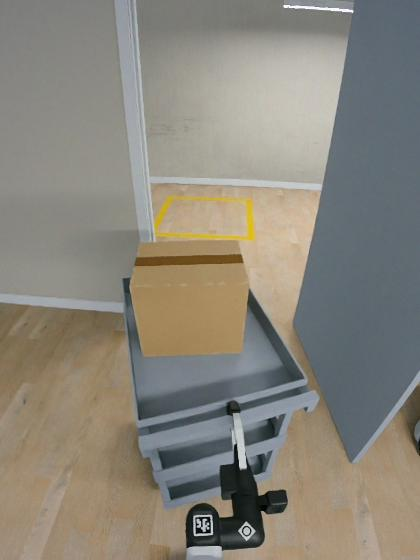

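Request:
{"name": "move", "arguments": {
  "r2": {"base":{"translate_m":-0.6,"strafe_m":0.0},"pace":"slow","contact_limits":{"translate_m":0.4}},
  "blocking": false,
  "cameras": []
}}

Request:
{"name": "wait", "arguments": {
  "seconds": 9,
  "cameras": ["r2_head_camera"]
}}

Scene clock: 3109.23 s.
move: r2 moving
r1: as last shown
r1.turned_by_imu: +0.000
r1.base_tilt: forward=-1.5 right=+1.3
r1.lidar_m: 0.44 0.52 1.25 4.85 1.98 1.26 1.12 1.15 1.02 0.91 0.93 0.63
r1.motor_effort: lift_m=+22(23) arm_m=-4(5) wheel_0=-14(15) wheel_1=-7(8) wheel_2=+2(3)
r1.servo_current: wrist_yaw_rad=65(65) wrist_pitch_rad=46(46) wrist_roll_rad=46(65) gripper_m=52(65)
r1.contact_limits: translate_m 0.65
r1.wrist_depth_mm: - - 256 161 227 215 206 / - - - 161 229 217 208 / - - - 165 230 216 208 / - 1160 1138 163 230 218 208 / - - - 165 229 219 209 / - - - 164 182 218 - / - - 164 161 229 213 211
r2.base_odometry: x=-2.393 y=-1.000 heading=-2.598
r2.turned_by_wheels: +0.000
r2.turned_by_imu: +0.000
r2.base_tilt: forward=-0.7 right=+0.0
r2.lidar_m: 0.40 0.43 2.38 2.39 2.61 4.00 4.10 3.00 2.38 2.37 1.00 0.50
r2.base_status: translate_m moving; strafe_m moving
r2.joint_positions: lift_m=+0.687 arm_m=+0.060 wrist_yaw_rad=+0.001 wrist_pitch_rad=+0.007 wrist_roll_rad=+1.569 gripper_m=-0.029
r2.joint_status: not commanded
r2.measured_speeds: translate_m=-0.049 strafe_m=+0.001 rotate_rad=+0.002 lift_m=+0.000 arm_m=+0.000 wrist_yaw_rad=+0.000 wrist_pitch_rad=+0.000 wrist_roll_rad=+0.000
r2.motor_effort: lift_m=+21(22) arm_m=+3(4) wheel_0=-6(11) wheel_1=-7(9) wheel_2=+12(13)
r2.servo_current: wrist_yaw_rad=46(52) wrist_pitch_rad=52(52) wrist_roll_rad=52(52) gripper_m=72(78)
r2.contact_limits: translate_m 0.4
r2.hand_pose: x=+0.5193 y=-0.0872 z=+0.8629 quat_wxyz=(+0.708, +0.707, +0.003, -0.002) (m; r2's base frame)
r2.wrist_depth_mm: - - - 205 274 286 286 / - - - 257 264 1708 1138 / - - - 191 252 1661 - / - - 442 183 244 809 - / - 445 442 178 237 831 - / - 439 186 171 180 - - / - 137 442 - 221 - -
pictures: none
No camera images: "cameras" was empty.

Scene clock: 3116.00 s.
earlier move: r2 done
r1.base_odometry: x=-1.654 y=-1.449 heading=+1.688
r1.turned_by_wheels: +0.000
r1.turned_by_imu: +0.000
r1.base_tilt: forward=-1.5 right=+1.3
r1.lidar_m: 0.45 0.51 1.15 4.82 1.94 1.27 1.11 1.13 1.04 0.90 0.92 0.64
r1.base_status: not commanded
r1.joint_positions: lift_m=+0.780 arm_m=+0.060 wrist_yaw_rad=+0.673 wrist_pitch_rad=+0.002 wrist_roll_rad=+0.000 gripper_m=-0.029
r1.joint_status: not commanded
r1.measured_speeds: all 0
r1.motor_effort: lift_m=+22(23) arm_m=-5(5) wheel_0=-14(15) wheel_1=-7(8) wheel_2=+2(3)
r1.servo_current: wrist_yaw_rad=52(78) wrist_pitch_rad=33(52) wrist_roll_rad=59(78) gripper_m=59(65)
r1.contact_limits: translate_m 0.65
r1.hand_pose: x=+0.5110 y=+0.1113 z=+0.9573 quat_wxyz=(+0.944, +0.000, +0.001, +0.330) (m; r1's base frame)
r1.wrist_depth_mm: - - - 161 228 215 206 / - - - 161 229 216 207 / - - - 166 229 217 208 / - - 960 163 229 217 209 / - 1366 976 165 231 220 210 / - - 1336 165 183 219 - / - - 158 161 229 213 211
r2.base_odometry: x=-1.890 y=-0.696 heading=-2.599
r2.turned_by_wheels: -0.001
r2.turned_by_imu: -0.002
r2.base_tilt: forward=-0.6 right=+0.1
r2.lidar_m: 0.40 0.43 2.50 2.43 2.68 3.51 3.48 2.88 2.32 2.29 1.58 0.50
r2.base_status: done
r2.joint_positions: lift_m=+0.687 arm_m=+0.060 wrist_yaw_rad=-0.002 wrist_pitch_rad=+0.007 wrist_roll_rad=+1.569 gripper_m=-0.029
r2.joint_status: not commanded
r2.measured_speeds: all 0
r2.motor_effort: lift_m=+21(22) arm_m=+4(4) wheel_0=-9(14) wheel_1=-7(9) wheel_2=+4(13)
r2.servo_current: wrist_yaw_rad=39(59) wrist_pitch_rad=52(52) wrist_roll_rad=39(59) gripper_m=78(85)
r2.contact_limits: translate_m 0.4
r2.hand_pose: x=+0.5191 y=-0.0879 z=+0.8629 quat_wxyz=(+0.708, +0.707, +0.002, -0.003) (m; r2's base frame)
r2.wrist_depth_mm: - - - 204 272 281 289 / - - - 197 263 1537 1138 / - - - 190 251 1708 - / - - 445 183 244 820 - / - 442 442 178 236 820 - / - 442 186 170 178 - - / - 442 442 - 224 - -
wait: 6.77 of 9 s (r2 has come to rest)
pictures: r2_head_camera
Images, in order (width x height): r2_head_camera 420x560.

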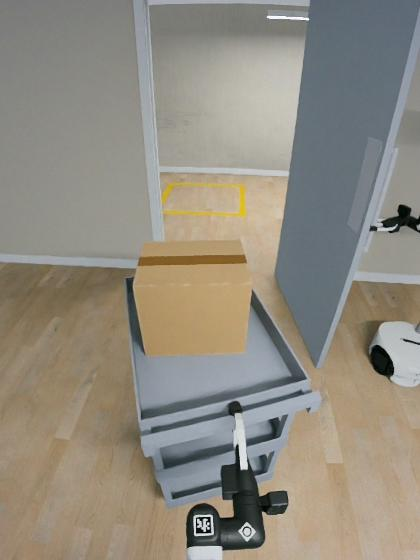

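Request:
{"name": "move", "arguments": {
  "r2": {"base":{"translate_m":0.0,"strafe_m":0.28},"pace":"slow","contact_limits":{"strafe_m":0.4}},
  "blocking": false,
  "cameras": []
}}

Request:
{"name": "wait", "arguments": {
  "seconds": 6,
  "cameras": ["r2_head_camera"]
}}

Scene clock: 3126.53 s.
move: r2 moving
r1: as last shown
r1.lidar_m: 0.42 0.50 1.16 4.84 1.98 1.26 1.12 1.14 1.01 0.92 0.90 0.63
r1.motor_effort: lift_m=+22(23) arm_m=-4(5) wheel_0=-14(15) wheel_1=-7(7) wheel_2=+2(2)
r1.servo_current: wrist_yaw_rad=52(72) wrist_pitch_rad=39(46) wrist_roll_rad=39(59) gripper_m=52(59)
r1.contact_limits: translate_m 0.65
r1.wrist_depth_mm: - - - 160 226 215 206 / - - - 161 230 216 208 / - - - 165 229 217 208 / 1464 - 960 163 229 218 209 / - 1366 946 165 230 218 211 / - - 1366 165 183 219 - / - - 157 161 229 213 209
r2.base_odometry: x=-1.883 y=-0.709 heading=-2.599
r2.turned_by_wheels: -0.001
r2.turned_by_imu: +0.000
r2.base_tilt: forward=-0.7 right=+0.1
r2.lidar_m: 0.40 0.43 2.47 2.44 2.69 3.52 3.50 2.92 2.31 2.29 1.58 0.51
r2.base_status: translate_m moving; strafe_m moving
r2.joint_positions: lift_m=+0.687 arm_m=+0.060 wrist_yaw_rad=-0.006 wrist_pitch_rad=+0.007 wrist_roll_rad=+1.569 gripper_m=-0.029
r2.joint_status: not commanded
r2.measured_speeds: translate_m=+0.001 strafe_m=+0.056 rotate_rad=-0.004 lift_m=+0.000 arm_m=+0.000 wrist_yaw_rad=-0.012 wrist_pitch_rad=+0.000 wrist_roll_rad=+0.000
r2.motor_effort: lift_m=+22(22) arm_m=+4(4) wheel_0=-14(16) wheel_1=+6(7) wheel_2=+0(4)
r2.servo_current: wrist_yaw_rad=65(65) wrist_pitch_rad=52(59) wrist_roll_rad=52(65) gripper_m=78(78)
r2.contact_limits: strafe_m 0.4
r2.hand_pose: x=+0.5187 y=-0.0892 z=+0.8629 quat_wxyz=(+0.708, +0.707, +0.000, -0.005) (m; r2's base frame)
r2.wrist_depth_mm: - - - 205 273 282 293 / - - - 196 263 1537 1160 / - - - 190 251 1661 - / - - 439 182 243 809 - / - 442 442 178 235 831 - / - 442 186 169 178 - - / - 439 442 - 222 - -
pictures: none
No camera images: "cameras" was empty.

Scene clock: 3129.97 s.
earlier move: r2 done
r1.base_odometry: x=-1.654 y=-1.449 heading=+1.688
r1.turned_by_wheels: +0.000
r1.turned_by_imu: +0.000
r1.base_tilt: forward=-1.6 right=+1.3
r1.lidar_m: 0.46 0.51 1.39 4.85 1.98 1.26 1.12 1.14 1.03 0.91 0.92 0.65
r1.base_status: not commanded
r1.joint_positions: lift_m=+0.780 arm_m=+0.060 wrist_yaw_rad=+0.673 wrist_pitch_rad=+0.002 wrist_roll_rad=+0.000 gripper_m=-0.029
r1.joint_status: not commanded
r1.measured_speeds: all 0
r1.motor_effort: lift_m=+22(23) arm_m=-5(5) wheel_0=-15(15) wheel_1=-7(7) wheel_2=+3(3)
r1.servo_current: wrist_yaw_rad=52(85) wrist_pitch_rad=46(52) wrist_roll_rad=46(65) gripper_m=52(65)
r1.contact_limits: translate_m 0.65
r1.hand_pose: x=+0.5110 y=+0.1113 z=+0.9573 quat_wxyz=(+0.944, +0.000, +0.001, +0.330) (m; r1's base frame)
r1.wrist_depth_mm: - - - 161 228 215 206 / - - - 161 229 217 208 / - - - 165 229 216 208 / - - 1078 163 229 218 208 / - - 259 165 229 219 209 / - - - 165 183 219 - / - 1756 157 160 229 213 210
r2.base_odometry: x=-1.745 y=-0.936 heading=-2.599
r2.turned_by_wheels: +0.000
r2.turned_by_imu: +0.000
r2.base_tilt: forward=-0.6 right=+0.1
r2.lidar_m: 0.46 2.58 2.22 2.18 2.39 3.47 3.45 3.24 2.59 2.57 1.75 0.47
r2.base_status: done
r2.joint_positions: lift_m=+0.687 arm_m=+0.060 wrist_yaw_rad=-0.008 wrist_pitch_rad=+0.007 wrist_roll_rad=+1.569 gripper_m=-0.029
r2.joint_status: not commanded
r2.measured_speeds: all 0
r2.motor_effort: lift_m=+21(22) arm_m=+4(4) wheel_0=-4(17) wheel_1=+4(8) wheel_2=-3(4)
r2.servo_current: wrist_yaw_rad=59(72) wrist_pitch_rad=46(59) wrist_roll_rad=46(65) gripper_m=72(85)
r2.contact_limits: strafe_m 0.4
r2.hand_pose: x=+0.5185 y=-0.0898 z=+0.8629 quat_wxyz=(+0.708, +0.707, +0.000, -0.005) (m; r2's base frame)
r2.wrist_depth_mm: - - - 143 199 707 - / - 399 402 148 206 - - / - 418 421 152 213 809 - / - 455 445 157 220 820 - / - - 480 165 227 - - / - - 187 168 178 539 - / - - - - 242 1708 480
wait: 3.43 of 6 s (r2 has come to rest)
pictures: r2_head_camera
Images, in order (width x height): r2_head_camera 420x560.

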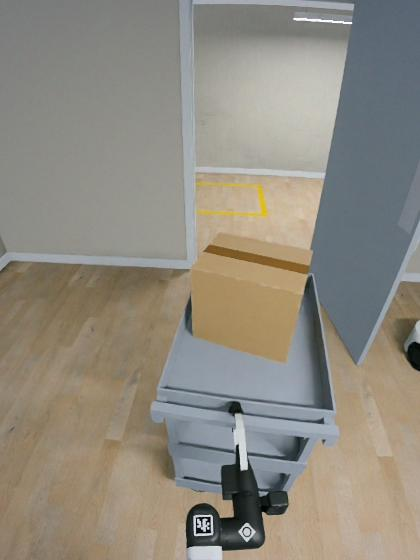

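Request:
{"name": "move", "arguments": {
  "r2": {"base":{"translate_m":0.292,"strafe_m":-0.06},"pace":"slow","contact_limits":{"translate_m":0.4}},
  "blocking": false,
  "cameras": []
}}

Request:
{"name": "wait", "arguments": {
  "seconds": 6,
  "cameras": ["r2_head_camera"]
}}

Scene clock: 3141.43 s.
move: r2 moving
r1: as last shown
r1.lidar_m: 0.44 0.55 1.38 4.85 1.97 1.27 1.13 1.15 1.04 0.91 0.91 0.66
r1.motor_effort: lift_m=+22(23) arm_m=-4(5) wheel_0=-14(15) wheel_1=-7(7) wheel_2=+2(2)
r1.servo_current: wrist_yaw_rad=65(78) wrist_pitch_rad=39(46) wrist_roll_rad=33(72) gripper_m=59(65)
r1.contact_limits: translate_m 0.65
r1.wrist_depth_mm: - - - 160 228 216 206 / - - - 161 229 217 208 / - - - 165 231 218 208 / - - 1098 163 229 218 210 / - - 259 165 230 218 209 / - - - 165 183 219 - / - 1756 157 161 229 213 211
r2.base_odometry: x=-1.757 y=-0.940 heading=-2.599
r2.turned_by_wheels: +0.000
r2.turned_by_imu: +0.001
r2.base_tilt: forward=-0.7 right=+0.1
r2.lidar_m: 0.50 2.58 2.22 2.19 2.38 3.50 3.46 3.23 2.61 2.55 1.79 0.48
r2.base_status: translate_m moving; strafe_m moving
r2.joint_positions: lift_m=+0.687 arm_m=+0.060 wrist_yaw_rad=-0.007 wrist_pitch_rad=+0.007 wrist_roll_rad=+1.569 gripper_m=-0.029
r2.joint_status: not commanded
r2.measured_speeds: translate_m=+0.048 strafe_m=-0.009 rotate_rad=+0.000 lift_m=+0.000 arm_m=+0.000 wrist_yaw_rad=+0.018 wrist_pitch_rad=+0.000 wrist_roll_rad=+0.000
r2.motor_effort: lift_m=+21(22) arm_m=+3(4) wheel_0=+6(11) wheel_1=+5(9) wheel_2=-12(16)
r2.servo_current: wrist_yaw_rad=46(72) wrist_pitch_rad=46(59) wrist_roll_rad=52(59) gripper_m=78(78)
r2.contact_limits: translate_m 0.4
r2.hand_pose: x=+0.5187 y=-0.0894 z=+0.8629 quat_wxyz=(+0.708, +0.707, +0.000, -0.005) (m; r2's base frame)
r2.wrist_depth_mm: - - - 142 197 - - / - 399 402 147 204 - - / - 415 415 151 211 798 - / - 459 445 156 218 820 - / - - 480 163 226 - - / - - 186 168 178 1661 - / - - - - 242 1537 477
pictures: none
No camera images: "cameras" was empty.

Scene clock: 3145.17 s.
earlier move: r2 done
r1.base_odometry: x=-1.654 y=-1.449 heading=+1.688
r1.turned_by_wheels: +0.000
r1.turned_by_imu: +0.000
r1.base_tilt: forward=-1.6 right=+1.3
r1.lidar_m: 0.43 0.53 1.55 4.86 1.99 1.25 1.12 1.14 1.01 0.91 0.94 0.65
r1.base_status: not commanded
r1.joint_positions: lift_m=+0.780 arm_m=+0.060 wrist_yaw_rad=+0.673 wrist_pitch_rad=+0.002 wrist_roll_rad=+0.000 gripper_m=-0.029
r1.joint_status: not commanded
r1.measured_speeds: all 0
r1.motor_effort: lift_m=+23(23) arm_m=-5(5) wheel_0=-14(15) wheel_1=-7(7) wheel_2=+2(3)
r1.servo_current: wrist_yaw_rad=52(78) wrist_pitch_rad=39(52) wrist_roll_rad=46(72) gripper_m=52(65)
r1.contact_limits: translate_m 0.65
r1.hand_pose: x=+0.5110 y=+0.1113 z=+0.9573 quat_wxyz=(+0.944, +0.000, +0.001, +0.330) (m; r1's base frame)
r1.wrist_depth_mm: - - - 161 228 216 207 / - - - 161 229 217 208 / - - - 165 229 218 207 / - 1430 - 163 230 218 209 / - - 1229 165 230 218 210 / - - 1042 165 183 219 - / - - 164 161 229 213 211
r2.base_odometry: x=-2.026 y=-1.035 heading=-2.598
r2.turned_by_wheels: +0.001
r2.turned_by_imu: +0.003
r2.base_tilt: forward=-0.6 right=+0.1
r2.lidar_m: 0.47 2.25 2.25 2.18 2.38 3.67 3.77 3.23 2.60 2.53 1.31 0.44
r2.base_status: done
r2.joint_positions: lift_m=+0.687 arm_m=+0.060 wrist_yaw_rad=+0.004 wrist_pitch_rad=+0.007 wrist_roll_rad=+1.569 gripper_m=-0.029
r2.joint_status: not commanded
r2.measured_speeds: all 0
r2.motor_effort: lift_m=+21(22) arm_m=+4(4) wheel_0=+9(20) wheel_1=+6(9) wheel_2=-5(16)
r2.servo_current: wrist_yaw_rad=52(72) wrist_pitch_rad=46(59) wrist_roll_rad=52(59) gripper_m=78(78)
r2.contact_limits: translate_m 0.4
r2.hand_pose: x=+0.5196 y=-0.0862 z=+0.8629 quat_wxyz=(+0.708, +0.707, +0.004, -0.001) (m; r2's base frame)
r2.wrist_depth_mm: 1661 - - 134 189 - - / 1708 387 389 140 197 - - / 1756 413 415 145 206 - - / 1756 459 449 152 215 - - / - 488 488 158 225 - - / - - 185 167 179 1576 - / - - - - 246 1576 462
wait: 3.73 of 6 s (r2 has come to rest)
pictures: r2_head_camera
Images, in order (width x height): r2_head_camera 420x560.

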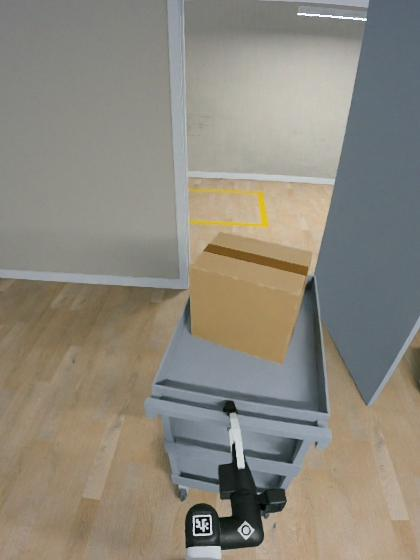

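Request:
{"name": "move", "arguments": {
  "r2": {"base":{"translate_m":0.296,"strafe_m":-0.05},"pace":"slow","contact_limits":{"translate_m":0.4}},
  "blocking": false,
  "cameras": []
}}

Request:
{"name": "wait", "arguments": {
  "seconds": 6,
  "cameras": ["r2_head_camera"]
}}

Scene clock: 3150.87 s.
move: r2 moving
r1: as last shown
r1.base_tilt: forward=-1.5 right=+1.3
r1.lidar_m: 0.46 0.50 1.57 4.85 1.99 1.25 1.14 1.15 1.04 0.91 0.92 0.65
r1.motor_effort: lift_m=+22(23) arm_m=-5(5) wheel_0=-14(15) wheel_1=-7(7) wheel_2=+2(3)
r1.servo_current: wrist_yaw_rad=52(72) wrist_pitch_rad=39(46) wrist_roll_rad=39(59) gripper_m=59(59)
r1.contact_limits: translate_m 0.65
r1.wrist_depth_mm: - - - 161 228 215 206 / - - - 161 229 217 207 / - - - 166 230 216 208 / - 1464 - 163 229 218 209 / - - 1078 165 230 218 210 / - - 1042 165 182 219 - / - - 164 161 229 213 211
r2.base_odometry: x=-2.038 y=-1.040 heading=-2.597
r2.turned_by_wheels: +0.000
r2.turned_by_imu: +0.001
r2.base_tilt: forward=-0.7 right=+0.0
r2.lidar_m: 0.48 2.26 2.22 2.19 2.39 3.68 3.79 3.22 2.59 2.53 1.34 0.45
r2.base_status: translate_m moving; strafe_m moving
r2.joint_positions: lift_m=+0.687 arm_m=+0.060 wrist_yaw_rad=+0.004 wrist_pitch_rad=+0.007 wrist_roll_rad=+1.569 gripper_m=-0.029
r2.joint_status: not commanded
r2.measured_speeds: translate_m=+0.048 strafe_m=-0.008 rotate_rad=+0.000 lift_m=+0.000 arm_m=+0.000 wrist_yaw_rad=+0.000 wrist_pitch_rad=+0.000 wrist_roll_rad=+0.000
r2.motor_effort: lift_m=+21(22) arm_m=+4(4) wheel_0=+11(14) wheel_1=+6(9) wheel_2=-10(12)
r2.servo_current: wrist_yaw_rad=52(59) wrist_pitch_rad=46(52) wrist_roll_rad=46(59) gripper_m=72(78)
r2.contact_limits: translate_m 0.4
r2.hand_pose: x=+0.5196 y=-0.0862 z=+0.8629 quat_wxyz=(+0.708, +0.707, +0.004, -0.001) (m; r2's base frame)
r2.wrist_depth_mm: - - - 133 187 - - / 1661 387 389 138 196 750 - / - 410 413 144 206 - - / 1756 466 449 151 214 - - / - 492 488 158 224 - - / - - 185 167 178 1618 508 / - - - - 247 1537 459
pictures: none
No camera images: "cameras" was empty.

Scene clock: 3154.63 s.
earlier move: r2 done
r1.base_odometry: x=-1.654 y=-1.449 heading=+1.688
r1.turned_by_wheels: +0.000
r1.turned_by_imu: +0.000
r1.base_tilt: forward=-1.5 right=+1.3
r1.lidar_m: 0.45 0.52 1.44 4.84 1.99 1.26 1.13 1.14 1.02 0.89 0.94 0.64
r1.base_status: not commanded
r1.joint_positions: lift_m=+0.780 arm_m=+0.060 wrist_yaw_rad=+0.673 wrist_pitch_rad=+0.002 wrist_roll_rad=+0.000 gripper_m=-0.029
r1.joint_status: not commanded
r1.measured_speeds: all 0
r1.motor_effort: lift_m=+23(23) arm_m=-5(5) wheel_0=-14(15) wheel_1=-7(7) wheel_2=+2(3)
r1.servo_current: wrist_yaw_rad=52(85) wrist_pitch_rad=39(52) wrist_roll_rad=46(72) gripper_m=59(65)
r1.contact_limits: translate_m 0.65
r1.hand_pose: x=+0.5110 y=+0.1113 z=+0.9573 quat_wxyz=(+0.944, +0.000, +0.001, +0.330) (m; r1's base frame)
r1.wrist_depth_mm: - - 257 161 227 215 207 / - - - 161 229 218 208 / - - - 165 229 217 208 / - - 1281 163 229 217 208 / - - - 165 230 218 209 / - - - 164 183 220 - / - - 164 161 229 213 211
r2.base_odometry: x=-2.305 y=-1.146 heading=-2.598
r2.turned_by_wheels: +0.000
r2.turned_by_imu: +0.001
r2.base_tilt: forward=-0.6 right=+0.1
r2.lidar_m: 0.50 1.93 2.22 2.22 2.42 3.66 4.07 3.19 2.57 2.53 1.09 0.42
r2.base_status: done
r2.joint_positions: lift_m=+0.687 arm_m=+0.060 wrist_yaw_rad=+0.003 wrist_pitch_rad=+0.007 wrist_roll_rad=+1.569 gripper_m=-0.029
r2.joint_status: not commanded
r2.measured_speeds: all 0
r2.motor_effort: lift_m=+21(22) arm_m=+4(4) wheel_0=+5(17) wheel_1=+5(9) wheel_2=-7(12)
r2.servo_current: wrist_yaw_rad=46(65) wrist_pitch_rad=59(59) wrist_roll_rad=39(65) gripper_m=78(85)
r2.contact_limits: translate_m 0.4
r2.hand_pose: x=+0.5195 y=-0.0867 z=+0.8629 quat_wxyz=(+0.708, +0.707, +0.003, -0.002) (m; r2's base frame)
r2.wrist_depth_mm: - 338 338 102 156 - - / - 375 375 109 169 - - / - 427 424 116 185 - - / - - 484 129 200 - - / 1537 - - 142 216 1499 - / - - 183 159 178 1464 473 / - - - - - - 1160
wait: 3.77 of 6 s (r2 has come to rest)
pictures: r2_head_camera
Images, in order (width x height): r2_head_camera 420x560.

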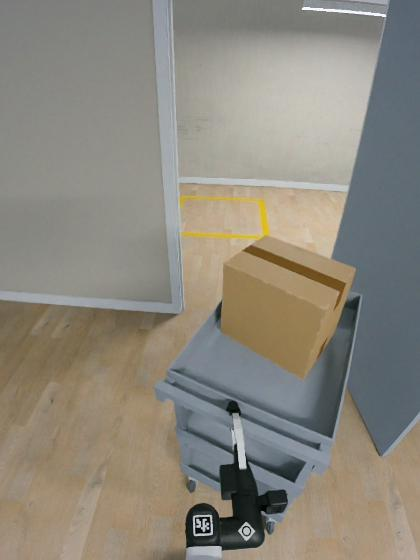

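Request:
{"name": "move", "arguments": {
  "r2": {"base":{"translate_m":0.03,"strafe_m":-0.28},"pace":"slow","contact_limits":{"strafe_m":0.4}},
  "blocking": false,
  "cameras": []
}}

Request:
{"name": "wait", "arguments": {
  "seconds": 6,
  "cameras": ["r2_head_camera"]
}}

Scene clock: 3166.40 s.
move: r2 moving
r1: as last shown
r1.lidar_m: 0.45 0.53 1.47 4.84 1.98 1.25 1.13 1.14 1.03 0.90 0.93 0.62
r1.motor_effort: lift_m=+22(23) arm_m=-4(5) wheel_0=-15(15) wheel_1=-7(7) wheel_2=+2(3)
r1.servo_current: wrist_yaw_rad=52(65) wrist_pitch_rad=46(46) wrist_roll_rad=52(65) gripper_m=59(65)
r1.contact_limits: translate_m 0.65
r1.wrist_depth_mm: - - 256 161 227 215 208 / - - - 161 229 217 208 / - - - 165 229 217 208 / - - 1281 163 229 219 209 / - - - 165 229 218 210 / - - - 164 183 219 - / - - 164 160 229 214 211
r2.base_odometry: x=-2.313 y=-1.135 heading=-2.598
r2.turned_by_wheels: +0.000
r2.turned_by_imu: +0.001
r2.base_tilt: forward=-0.7 right=+0.1
r2.lidar_m: 0.49 1.92 2.27 2.24 2.44 3.68 4.10 3.20 2.54 2.52 1.10 0.39
r2.base_status: translate_m moving; strafe_m moving
r2.joint_positions: lift_m=+0.687 arm_m=+0.060 wrist_yaw_rad=+0.003 wrist_pitch_rad=+0.007 wrist_roll_rad=+1.569 gripper_m=-0.029
r2.joint_status: not commanded
r2.measured_speeds: translate_m=+0.006 strafe_m=-0.052 rotate_rad=+0.004 lift_m=+0.000 arm_m=+0.000 wrist_yaw_rad=+0.006 wrist_pitch_rad=+0.000 wrist_roll_rad=+0.000
r2.motor_effort: lift_m=+21(21) arm_m=+4(4) wheel_0=+10(16) wheel_1=-6(7) wheel_2=-7(10)
r2.servo_current: wrist_yaw_rad=52(59) wrist_pitch_rad=46(52) wrist_roll_rad=39(52) gripper_m=72(78)
r2.contact_limits: strafe_m 0.4
r2.hand_pose: x=+0.5195 y=-0.0866 z=+0.8629 quat_wxyz=(+0.708, +0.707, +0.003, -0.002) (m; r2's base frame)
r2.wrist_depth_mm: - 336 332 - 153 - - / - 370 370 105 165 - - / - 433 418 113 180 - - / - - 492 128 197 - - / 1464 - - 138 218 1499 - / - - 183 159 178 1499 469 / - - - - - - 1182
pictures: none
No camera images: "cameras" was empty.

Scene clock: 3169.90 s.
earlier move: r2 done
r1.base_odometry: x=-1.654 y=-1.449 heading=+1.688
r1.turned_by_wheels: +0.000
r1.turned_by_imu: +0.000
r1.base_tilt: forward=-1.6 right=+1.3
r1.lidar_m: 0.45 0.52 1.13 4.84 2.01 1.28 1.12 1.14 1.01 0.92 0.93 0.65
r1.base_status: not commanded
r1.joint_positions: lift_m=+0.780 arm_m=+0.060 wrist_yaw_rad=+0.673 wrist_pitch_rad=+0.002 wrist_roll_rad=+0.000 gripper_m=-0.029
r1.joint_status: not commanded
r1.measured_speeds: all 0
r1.motor_effort: lift_m=+22(23) arm_m=-4(5) wheel_0=-15(15) wheel_1=-7(7) wheel_2=+2(3)
r1.servo_current: wrist_yaw_rad=72(78) wrist_pitch_rad=39(52) wrist_roll_rad=59(72) gripper_m=59(65)
r1.contact_limits: translate_m 0.65
r1.hand_pose: x=+0.5110 y=+0.1113 z=+0.9573 quat_wxyz=(+0.944, +0.000, +0.001, +0.330) (m; r1's base frame)
r1.wrist_depth_mm: - - - 161 227 216 206 / - - - 161 229 217 208 / - - - 165 229 217 208 / - 1025 991 162 229 219 208 / - - 891 165 230 218 210 / - - - 164 182 218 - / - - 163 161 229 213 211
r2.base_odometry: x=-2.475 y=-0.922 heading=-2.598
r2.turned_by_wheels: +0.000
r2.turned_by_imu: +0.002
r2.base_tilt: forward=-0.6 right=+0.1
r2.lidar_m: 0.47 0.54 2.55 2.48 2.73 4.14 4.16 2.88 2.29 2.24 0.87 0.44
r2.base_status: done
r2.joint_positions: lift_m=+0.687 arm_m=+0.060 wrist_yaw_rad=+0.006 wrist_pitch_rad=+0.007 wrist_roll_rad=+1.569 gripper_m=-0.029
r2.joint_status: not commanded
r2.measured_speeds: all 0
r2.motor_effort: lift_m=+21(22) arm_m=+3(4) wheel_0=+5(17) wheel_1=-4(7) wheel_2=-3(10)
r2.servo_current: wrist_yaw_rad=65(72) wrist_pitch_rad=46(52) wrist_roll_rad=46(59) gripper_m=65(85)
r2.contact_limits: strafe_m 0.4
r2.hand_pose: x=+0.5198 y=-0.0855 z=+0.8629 quat_wxyz=(+0.708, +0.707, +0.005, +0.000) (m; r2's base frame)
r2.wrist_depth_mm: - - - 134 189 - - / - 394 394 140 197 - - / - 413 413 146 207 - - / - 459 452 153 216 - - / - - 488 160 226 - - / 1576 - 186 168 177 554 521 / - - - - - - 473
wait: 3.50 of 6 s (r2 has come to rest)
pictures: r2_head_camera
Images, in order (width x height): r2_head_camera 420x560.

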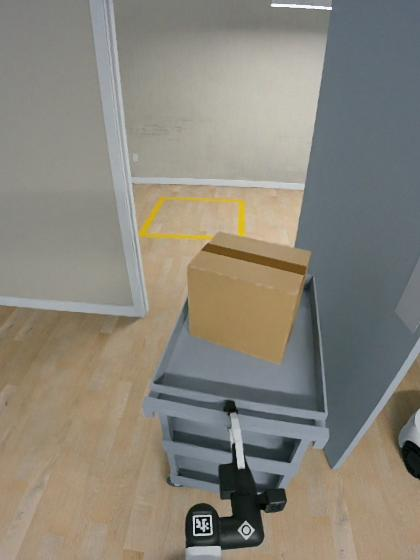

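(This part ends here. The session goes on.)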